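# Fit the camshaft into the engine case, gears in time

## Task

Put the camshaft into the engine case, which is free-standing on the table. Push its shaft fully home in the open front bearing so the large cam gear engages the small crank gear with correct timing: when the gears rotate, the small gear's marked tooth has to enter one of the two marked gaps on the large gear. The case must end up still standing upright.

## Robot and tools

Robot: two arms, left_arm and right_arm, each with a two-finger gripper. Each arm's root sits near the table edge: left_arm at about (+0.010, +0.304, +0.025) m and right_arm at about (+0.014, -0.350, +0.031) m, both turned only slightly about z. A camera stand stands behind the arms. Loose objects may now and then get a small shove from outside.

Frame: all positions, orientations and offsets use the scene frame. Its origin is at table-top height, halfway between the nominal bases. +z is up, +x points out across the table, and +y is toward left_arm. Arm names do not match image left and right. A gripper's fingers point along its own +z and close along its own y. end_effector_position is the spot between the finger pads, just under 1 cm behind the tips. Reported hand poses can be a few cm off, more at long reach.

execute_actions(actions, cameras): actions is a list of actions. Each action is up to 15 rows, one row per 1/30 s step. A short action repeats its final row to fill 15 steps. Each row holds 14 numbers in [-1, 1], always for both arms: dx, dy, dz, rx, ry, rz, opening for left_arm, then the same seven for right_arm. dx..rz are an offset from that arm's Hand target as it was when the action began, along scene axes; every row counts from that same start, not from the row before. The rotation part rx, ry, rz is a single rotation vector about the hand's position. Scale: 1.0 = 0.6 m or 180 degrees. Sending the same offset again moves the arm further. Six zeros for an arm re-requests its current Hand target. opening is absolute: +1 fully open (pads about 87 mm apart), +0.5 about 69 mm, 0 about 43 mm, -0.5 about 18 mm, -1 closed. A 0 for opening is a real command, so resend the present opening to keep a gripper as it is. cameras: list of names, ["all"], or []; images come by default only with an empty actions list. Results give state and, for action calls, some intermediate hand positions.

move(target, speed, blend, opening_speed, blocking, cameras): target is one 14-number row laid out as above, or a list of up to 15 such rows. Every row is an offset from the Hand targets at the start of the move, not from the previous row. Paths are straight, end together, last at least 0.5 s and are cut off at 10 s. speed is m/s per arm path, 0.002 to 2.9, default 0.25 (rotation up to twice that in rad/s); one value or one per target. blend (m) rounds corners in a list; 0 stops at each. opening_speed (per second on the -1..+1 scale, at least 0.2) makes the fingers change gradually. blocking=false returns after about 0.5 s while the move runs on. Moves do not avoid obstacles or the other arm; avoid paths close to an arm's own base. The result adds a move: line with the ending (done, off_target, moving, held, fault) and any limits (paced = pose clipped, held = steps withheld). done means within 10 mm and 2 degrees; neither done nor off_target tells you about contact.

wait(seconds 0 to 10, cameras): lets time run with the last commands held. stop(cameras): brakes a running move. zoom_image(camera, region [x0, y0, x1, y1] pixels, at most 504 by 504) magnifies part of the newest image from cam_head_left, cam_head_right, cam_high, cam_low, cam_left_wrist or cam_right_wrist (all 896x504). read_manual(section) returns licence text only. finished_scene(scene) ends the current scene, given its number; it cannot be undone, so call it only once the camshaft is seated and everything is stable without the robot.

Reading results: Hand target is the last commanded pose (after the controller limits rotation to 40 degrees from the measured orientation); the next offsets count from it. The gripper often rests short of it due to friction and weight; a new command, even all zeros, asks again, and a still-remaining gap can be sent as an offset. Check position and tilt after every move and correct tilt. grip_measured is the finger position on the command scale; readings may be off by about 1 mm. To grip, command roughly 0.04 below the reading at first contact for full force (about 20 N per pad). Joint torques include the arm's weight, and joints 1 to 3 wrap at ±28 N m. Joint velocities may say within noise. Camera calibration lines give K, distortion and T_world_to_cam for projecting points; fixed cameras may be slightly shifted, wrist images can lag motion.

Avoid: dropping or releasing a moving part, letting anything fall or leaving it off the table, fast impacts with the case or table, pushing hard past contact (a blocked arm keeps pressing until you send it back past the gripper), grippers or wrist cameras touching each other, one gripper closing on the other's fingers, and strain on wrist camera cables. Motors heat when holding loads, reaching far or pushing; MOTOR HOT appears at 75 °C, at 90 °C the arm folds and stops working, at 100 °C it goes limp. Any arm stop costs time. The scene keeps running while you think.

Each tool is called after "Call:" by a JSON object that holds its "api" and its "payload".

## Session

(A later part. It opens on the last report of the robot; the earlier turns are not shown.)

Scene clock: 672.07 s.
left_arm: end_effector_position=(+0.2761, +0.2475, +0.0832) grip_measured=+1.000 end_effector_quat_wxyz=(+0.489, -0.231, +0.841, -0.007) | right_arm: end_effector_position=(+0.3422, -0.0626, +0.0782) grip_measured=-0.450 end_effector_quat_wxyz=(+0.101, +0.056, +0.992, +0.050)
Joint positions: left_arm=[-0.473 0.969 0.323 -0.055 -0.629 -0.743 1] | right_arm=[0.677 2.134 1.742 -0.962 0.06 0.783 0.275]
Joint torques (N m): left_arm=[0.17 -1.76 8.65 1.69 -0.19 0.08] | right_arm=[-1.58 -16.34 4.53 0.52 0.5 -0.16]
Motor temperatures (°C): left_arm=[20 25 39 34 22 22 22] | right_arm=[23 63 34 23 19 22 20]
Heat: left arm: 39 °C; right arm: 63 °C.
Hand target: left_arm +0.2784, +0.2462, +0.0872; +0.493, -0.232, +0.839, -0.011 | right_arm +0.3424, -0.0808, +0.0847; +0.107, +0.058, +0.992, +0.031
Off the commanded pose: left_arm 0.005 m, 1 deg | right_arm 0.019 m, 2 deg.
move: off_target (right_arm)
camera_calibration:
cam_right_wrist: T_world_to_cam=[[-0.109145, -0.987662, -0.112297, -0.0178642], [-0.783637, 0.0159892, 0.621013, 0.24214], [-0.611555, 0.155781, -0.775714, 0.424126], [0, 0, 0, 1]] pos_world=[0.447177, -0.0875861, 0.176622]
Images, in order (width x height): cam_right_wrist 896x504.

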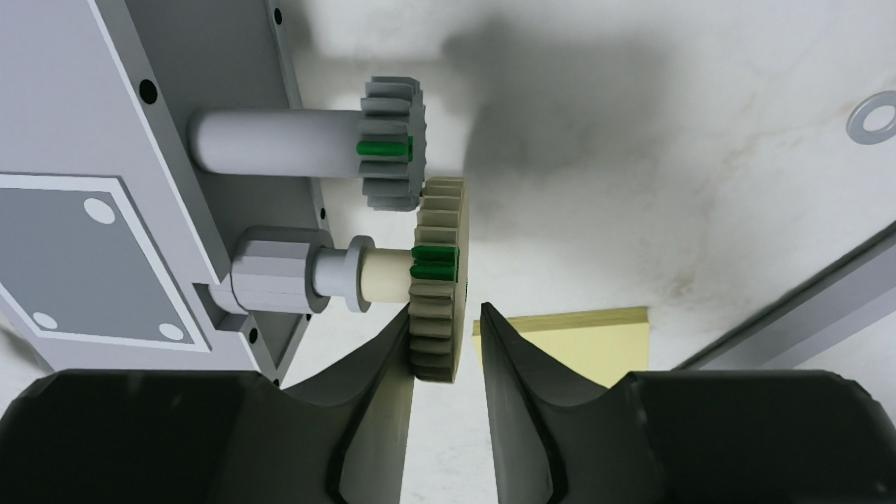

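Call:
{"api": "move", "payload": {"target": [[0,0,0,0,0,0,1,0.004,0.035,0.003,0.0,0,0,-0.45],[0,0,0,0,0,0,1,0.00,-0.01,0.004,0.0,0,0,-0.45],[0,0,0,0,0,0,1,0.004,0.03,0.003,0.0,0,0,-0.45],[0,0,0,0,0,0,1,0.00,-0.016,0.004,0.0,0,0,-0.45],[0,0,0,0,0,0,1,0.00,0.015,0.003,0.0,0,0,-0.45]], "speed": 0.07, "cameras": ["cam_right_wrist"]}}

Scene clock: 679.73 s.
left_arm: end_effector_position=(+0.2761, +0.2475, +0.0832) grip_measured=+1.000 end_effector_quat_wxyz=(+0.489, -0.231, +0.841, -0.007) | right_arm: end_effector_position=(+0.3387, -0.0701, +0.0807) grip_measured=-0.450 end_effector_quat_wxyz=(+0.100, +0.053, +0.993, +0.041)
Joint positions: left_arm=[-0.473 0.969 0.323 -0.055 -0.629 -0.743 1] | right_arm=[0.675 2.116 1.726 -0.977 0.072 0.772 0.275]
Joint torques (N m): left_arm=[0.12 -1.7 8.62 1.69 -0.21 0.08] | right_arm=[-0.13 -12.49 9.63 0.47 0.37 0.09]
Motor temperatures (°C): left_arm=[20 25 39 34 22 22 22] | right_arm=[23 64 34 23 19 22 20]
Heat: left arm: 39 °C; right arm: 64 °C.
Hand target: left_arm +0.2784, +0.2462, +0.0872; +0.493, -0.232, +0.839, -0.011 | right_arm +0.3425, -0.0719, +0.0864; +0.107, +0.058, +0.992, +0.031
Off the commanded pose: left_arm 0.005 m, 1 deg | right_arm 0.007 m, 1 deg.
move: done
camera_calibration:
cam_right_wrist: T_world_to_cam=[[-0.104228, -0.990224, -0.0926996, -0.0288048], [-0.782601, 0.0241407, 0.622055, 0.238124], [-0.613736, 0.137382, -0.777467, 0.424666], [0, 0, 0, 1]] pos_world=[0.443986, -0.0926133, 0.179367]
Images, in order (width x height): cam_right_wrist 896x504.

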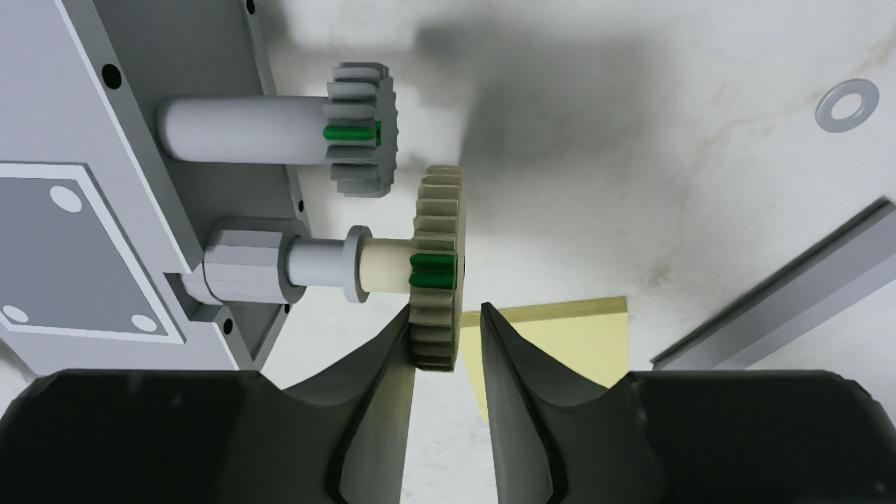

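Call:
{"api": "move", "payload": {"target": [0,0,0,0,0,0,1,-0.005,0.02,0.00,0.0,0,0,-0.45], "speed": 0.05, "cameras": ["cam_right_wrist"]}}

Scene clock: 685.87 s.
left_arm: end_effector_position=(+0.2761, +0.2475, +0.0832) grip_measured=+1.000 end_effector_quat_wxyz=(+0.489, -0.231, +0.841, -0.007) | right_arm: end_effector_position=(+0.3349, -0.0643, +0.0855) grip_measured=-0.450 end_effector_quat_wxyz=(+0.102, +0.053, +0.993, +0.032)
Joint positions: left_arm=[-0.473 0.969 0.323 -0.055 -0.629 -0.743 1] | right_arm=[0.697 2.125 1.762 -1.014 0.092 0.794 0.275]
Joint torques (N m): left_arm=[0.16 -1.65 8.66 1.67 -0.19 0.08] | right_arm=[0.18 -11.3 9.76 0.66 0.27 0.11]
Motor temperatures (°C): left_arm=[20 25 39 34 22 22 22] | right_arm=[23 64 35 23 19 22 20]
Heat: left arm: 39 °C; right arm: 64 °C.
Hand target: left_arm +0.2784, +0.2462, +0.0872; +0.493, -0.232, +0.839, -0.011 | right_arm +0.3395, -0.0598, +0.0865; +0.107, +0.058, +0.992, +0.031
Off the commanded pose: left_arm 0.005 m, 1 deg | right_arm 0.006 m, 1 deg.
move: done
camera_calibration:
cam_right_wrist: T_world_to_cam=[[-0.107372, -0.991296, -0.0761815, -0.0233816], [-0.784016, 0.0373026, 0.619619, 0.233552], [-0.611384, 0.126257, -0.781197, 0.424094], [0, 0, 0, 1]] pos_world=[0.439882, -0.0854351, 0.184806]
Images, in order (width x height): cam_right_wrist 896x504.

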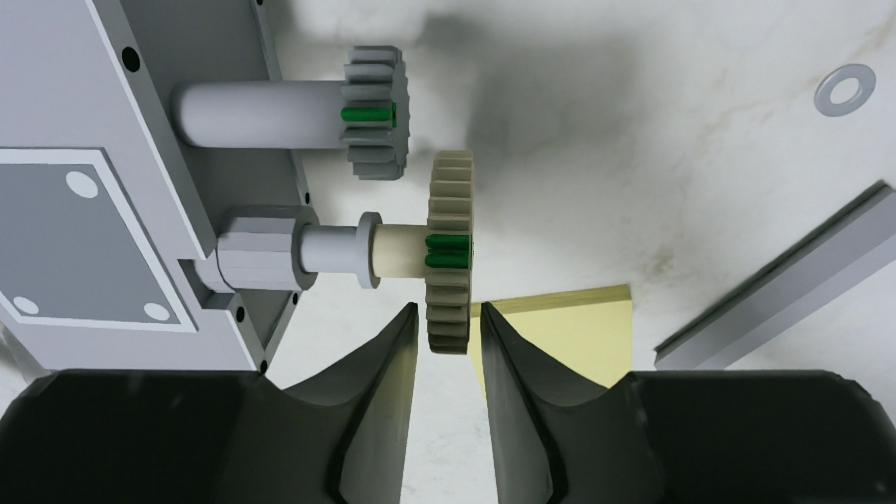

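Call:
{"api": "move", "payload": {"target": [0,0,0,0,0,0,1,0.003,0.022,-0.003,0.0,0,0,-0.45], "speed": 0.04, "cameras": ["cam_right_wrist"]}}

Scene clock: 690.00 s.
left_arm: end_effector_position=(+0.2761, +0.2475, +0.0832) grip_measured=+1.000 end_effector_quat_wxyz=(+0.489, -0.231, +0.841, -0.007) | right_arm: end_effector_position=(+0.3363, -0.0593, +0.0849) grip_measured=-0.450 end_effector_quat_wxyz=(+0.100, +0.054, +0.993, +0.019)
Joint positions: left_arm=[-0.473 0.969 0.323 -0.055 -0.629 -0.743 1] | right_arm=[0.711 2.164 1.823 -1.057 0.111 0.808 0.275]
Joint torques (N m): left_arm=[0.21 -1.62 8.66 1.66 -0.18 0.1] | right_arm=[0.69 -11.18 9.87 0.8 0.13 0.18]
Motor temperatures (°C): left_arm=[20 25 39 34 22 22 22] | right_arm=[23 63 35 23 19 22 20]
Heat: left arm: 39 °C; right arm: 63 °C.
Hand target: left_arm +0.2784, +0.2462, +0.0872; +0.493, -0.232, +0.839, -0.011 | right_arm +0.3413, -0.0468, +0.0847; +0.107, +0.058, +0.992, +0.031
Off the commanded pose: left_arm 0.005 m, 1 deg | right_arm 0.014 m, 2 deg.
move: off_target (right_arm)
camera_calibration:
cam_right_wrist: T_world_to_cam=[[-0.110779, -0.992546, -0.0508063, -0.0195039], [-0.781078, 0.055339, 0.621977, 0.234627], [-0.614529, 0.108586, -0.781386, 0.423849], [0, 0, 0, 1]] pos_world=[0.441569, -0.0783664, 0.184266]
Images, in order (width x height): cam_right_wrist 896x504.

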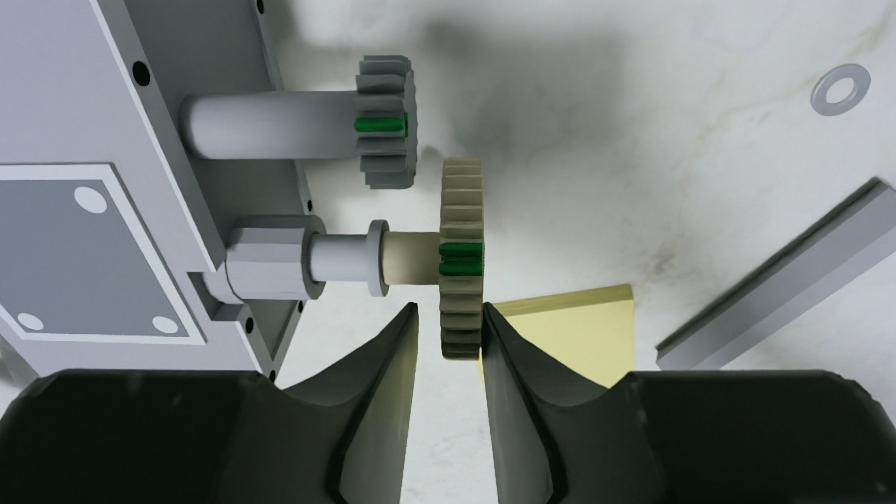

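Finger is touching gear. Continue.

Call:
{"api": "move", "payload": {"target": [0,0,0,0,0,0,1,-0.001,0.016,-0.0,0.0,0,0,-0.45], "speed": 0.04, "cameras": ["cam_right_wrist"]}}

Scene clock: 693.60 s.
left_arm: end_effector_position=(+0.2761, +0.2475, +0.0832) grip_measured=+1.000 end_effector_quat_wxyz=(+0.489, -0.231, +0.841, -0.007) | right_arm: end_effector_position=(+0.3363, -0.0471, +0.0836) grip_measured=-0.450 end_effector_quat_wxyz=(+0.102, +0.054, +0.993, +0.022)
Joint positions: left_arm=[-0.473 0.969 0.323 -0.055 -0.629 -0.743 1] | right_arm=[0.731 2.195 1.866 -1.067 0.112 0.83 0.275]
Joint torques (N m): left_arm=[0.21 -1.7 8.68 1.69 -0.18 0.08] | right_arm=[0.46 -11.79 9.92 0.74 0.12 0.17]
Motor temperatures (°C): left_arm=[20 25 39 34 22 22 22] | right_arm=[23 62 35 23 19 22 20]
Heat: left arm: 39 °C; right arm: 62 °C.
Hand target: left_arm +0.2784, +0.2462, +0.0872; +0.493, -0.232, +0.839, -0.011 | right_arm +0.3406, -0.0370, +0.0847; +0.107, +0.058, +0.992, +0.031
Off the commanded pose: left_arm 0.005 m, 1 deg | right_arm 0.011 m, 1 deg.
move: off_target (right_arm)
camera_calibration:
cam_right_wrist: T_world_to_cam=[[-0.111531, -0.992164, -0.0563245, -0.0066999], [-0.782675, 0.0527741, 0.620189, 0.235445], [-0.612357, 0.113254, -0.782428, 0.421062], [0, 0, 0, 1]] pos_world=[0.44137, -0.0667598, 0.183053]
Images, in order (width x height): cam_right_wrist 896x504.

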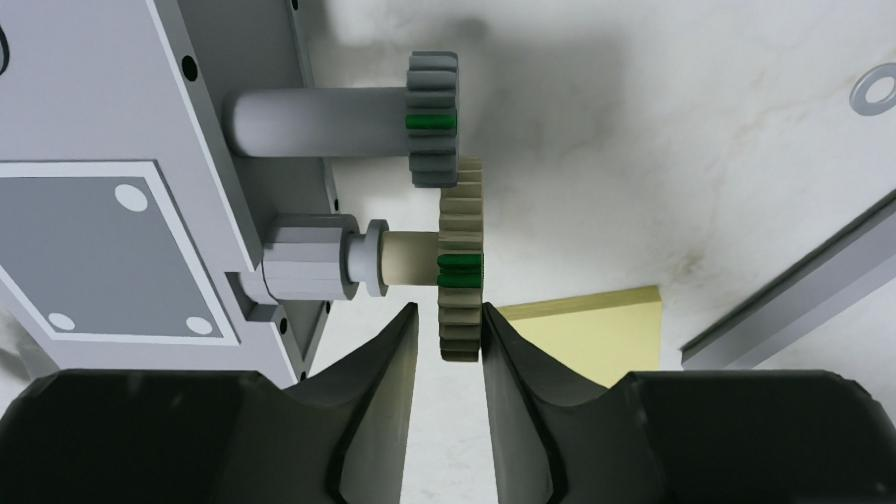

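Call:
{"api": "move", "payload": {"target": [[0,0,0,0,0,0,1,0.005,0.0,0.0,0.0,0,0,-0.45],[0,0,0,0,0,0,1,0.005,0.008,0.0,0.0,0,0,-0.45]], "speed": 0.04, "cameras": ["cam_right_wrist"]}}

Call:
{"api": "zoom_image", "payload": {"camera": "cam_right_wrist", "region": [300, 30, 560, 380]}}

Scene clock: 701.93 s.
left_arm: end_effector_position=(+0.2761, +0.2475, +0.0832) grip_measured=+1.000 end_effector_quat_wxyz=(+0.489, -0.231, +0.841, -0.007) | right_arm: end_effector_position=(+0.3400, -0.0402, +0.0842) grip_measured=-0.450 end_effector_quat_wxyz=(+0.104, +0.053, +0.993, +0.025)
Joint positions: left_arm=[-0.473 0.969 0.323 -0.055 -0.629 -0.743 1] | right_arm=[0.737 2.219 1.908 -1.077 0.112 0.832 0.275]
Joint torques (N m): left_arm=[0.2 -1.7 8.65 1.68 -0.2 0.07] | right_arm=[0.28 -11.96 9.87 0.69 0.14 0.14]
Motor temperatures (°C): left_arm=[20 25 39 34 22 22 22] | right_arm=[23 62 36 23 19 22 20]
Heat: left arm: 39 °C; right arm: 62 °C.
Hand target: left_arm +0.2784, +0.2462, +0.0872; +0.493, -0.232, +0.839, -0.011 | right_arm +0.3436, -0.0322, +0.0847; +0.107, +0.058, +0.992, +0.031
Off the commanded pose: left_arm 0.005 m, 1 deg | right_arm 0.009 m, 1 deg.
move: done
camera_calibration:
cam_right_wrist: T_world_to_cam=[[-0.108213, -0.992197, -0.0619221, -0.0000731227], [-0.785912, 0.0472376, 0.616531, 0.238711], [-0.608796, 0.115382, -0.784891, 0.42212], [0, 0, 0, 1]] pos_world=[0.444583, -0.0600538, 0.184141]
Images, in order (width x height): cam_right_wrist 896x504.

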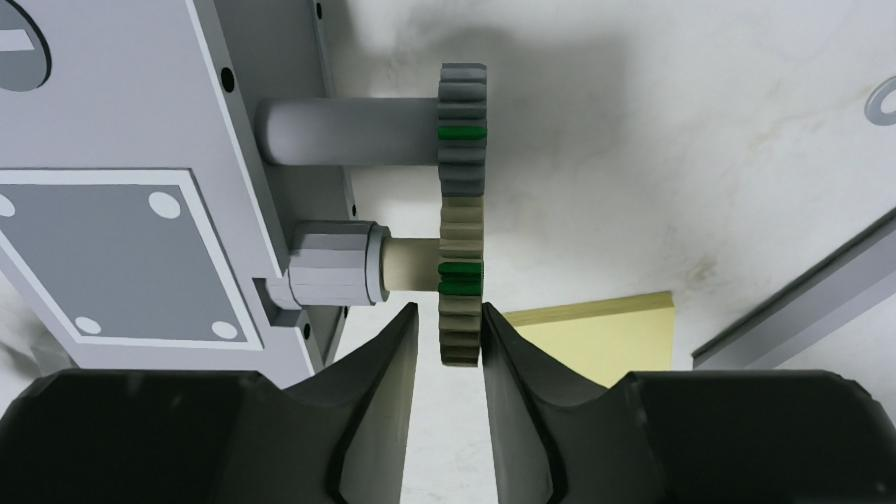

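Scaled by 1.440.

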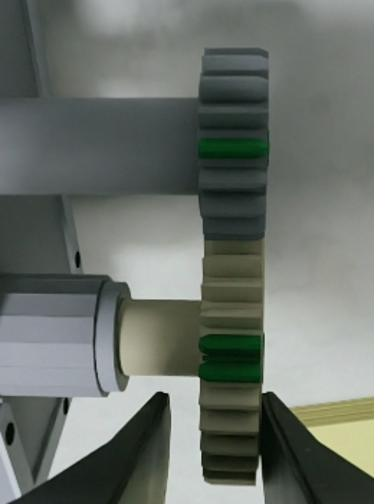

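Call:
{"api": "move", "payload": {"target": [[0,0,0,0,0,0,1,0.0,-0.01,0.0,0.0,0,0,-0.45],[0,0,0,0,0,0,1,0.00,-0.015,0.1,0.0,0,0,-0.45],[0,0,0,0,0,0,1,0.00,-0.22,0.2,0.0,-0.15,0,-0.45]], "speed": [0.05,0.1,0.3], "cameras": ["cam_right_wrist","cam_high"]}}

Call:
{"api": "zoom_image", "payload": {"camera": "cam_high", "region": [420, 210, 530, 320]}}

Scene clock: 715.73 s.
left_arm: end_effector_position=(+0.2761, +0.2475, +0.0832) grip_measured=+1.000 end_effector_quat_wxyz=(+0.489, -0.231, +0.841, -0.007) | right_arm: end_effector_position=(+0.3411, -0.1622, +0.1953) grip_measured=-0.450 end_effector_quat_wxyz=(+0.318, +0.048, +0.946, +0.038)
Joint positions: left_arm=[-0.473 0.969 0.323 -0.055 -0.629 -0.743 1] | right_arm=[0.607 1.556 1.368 -0.803 0.317 0.612 0.275]
Joint torques (N m): left_arm=[0.12 -1.7 8.64 1.67 -0.2 0.09] | right_arm=[-0.39 -10.7 6.48 1.43 0.32 -0.08]
Motor temperatures (°C): left_arm=[20 25 39 34 22 22 22] | right_arm=[23 60 36 23 19 22 20]
Heat: left arm: 39 °C; right arm: 60 °C.
Hand target: left_arm +0.2784, +0.2462, +0.0872; +0.493, -0.232, +0.839, -0.011 | right_arm +0.3437, -0.1643, +0.2046; +0.336, +0.049, +0.940, +0.044
Off the commanded pose: left_arm 0.005 m, 1 deg | right_arm 0.010 m, 2 deg.
move: done
camera_calibration:
cam_right_wrist: T_world_to_cam=[[-0.0737905, -0.991552, -0.106673, -0.117072], [-0.973653, 0.0484869, 0.222821, 0.318058], [-0.215767, 0.120305, -0.969005, 0.426787], [0, 0, 0, 1]] pos_world=[0.393126, -0.182849, 0.3302]
Images, in order (width x height): cam_high 896x504, cam_right_wrist 896x504.

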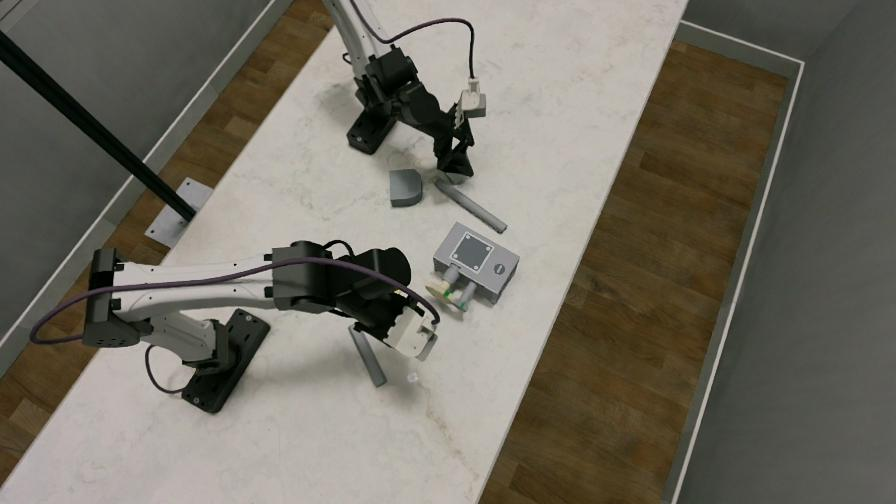

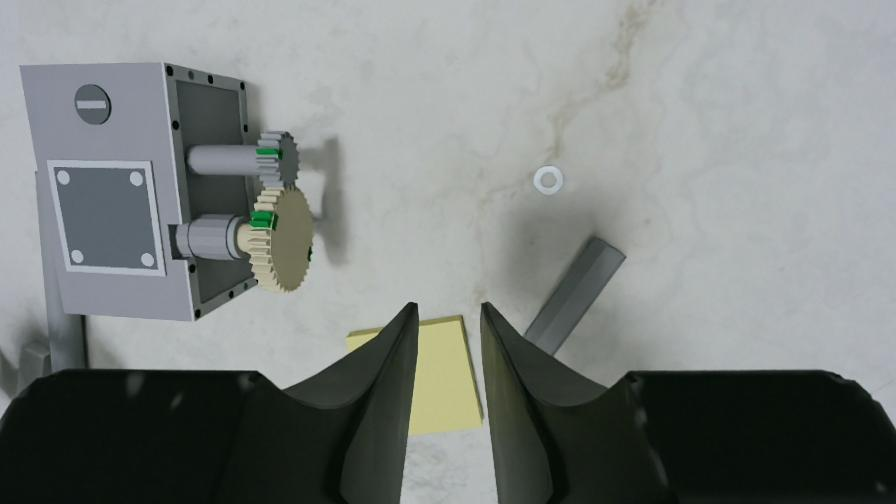

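Scaled by 4.582.

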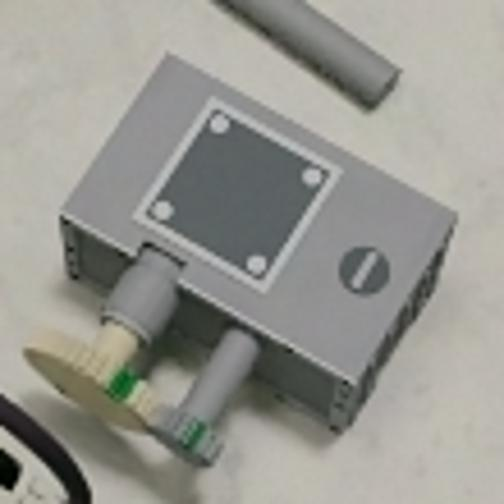

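Call:
{"api": "zoom_image", "payload": {"camera": "cam_right_wrist", "region": [220, 115, 350, 305]}}

Call:
{"api": "zoom_image", "payload": {"camera": "cam_right_wrist", "region": [240, 125, 310, 235]}}

Scaled by 2.653.

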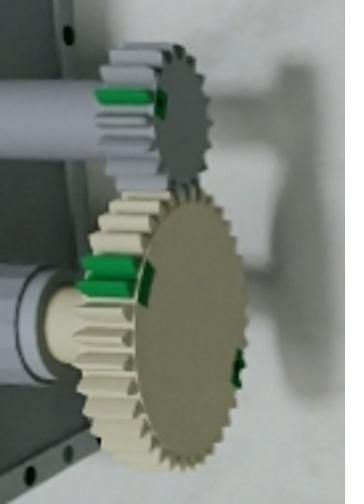

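Scaled by 4.582.

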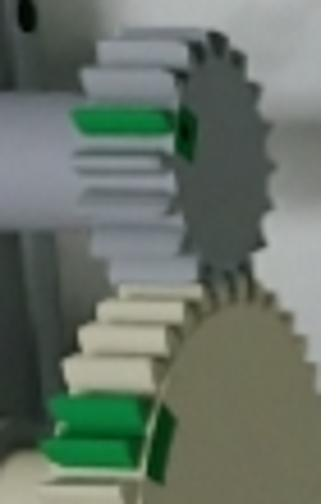

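Call:
{"api": "finished_scene", "payload": {"scene": 1}}

The scene is finished: the task was done.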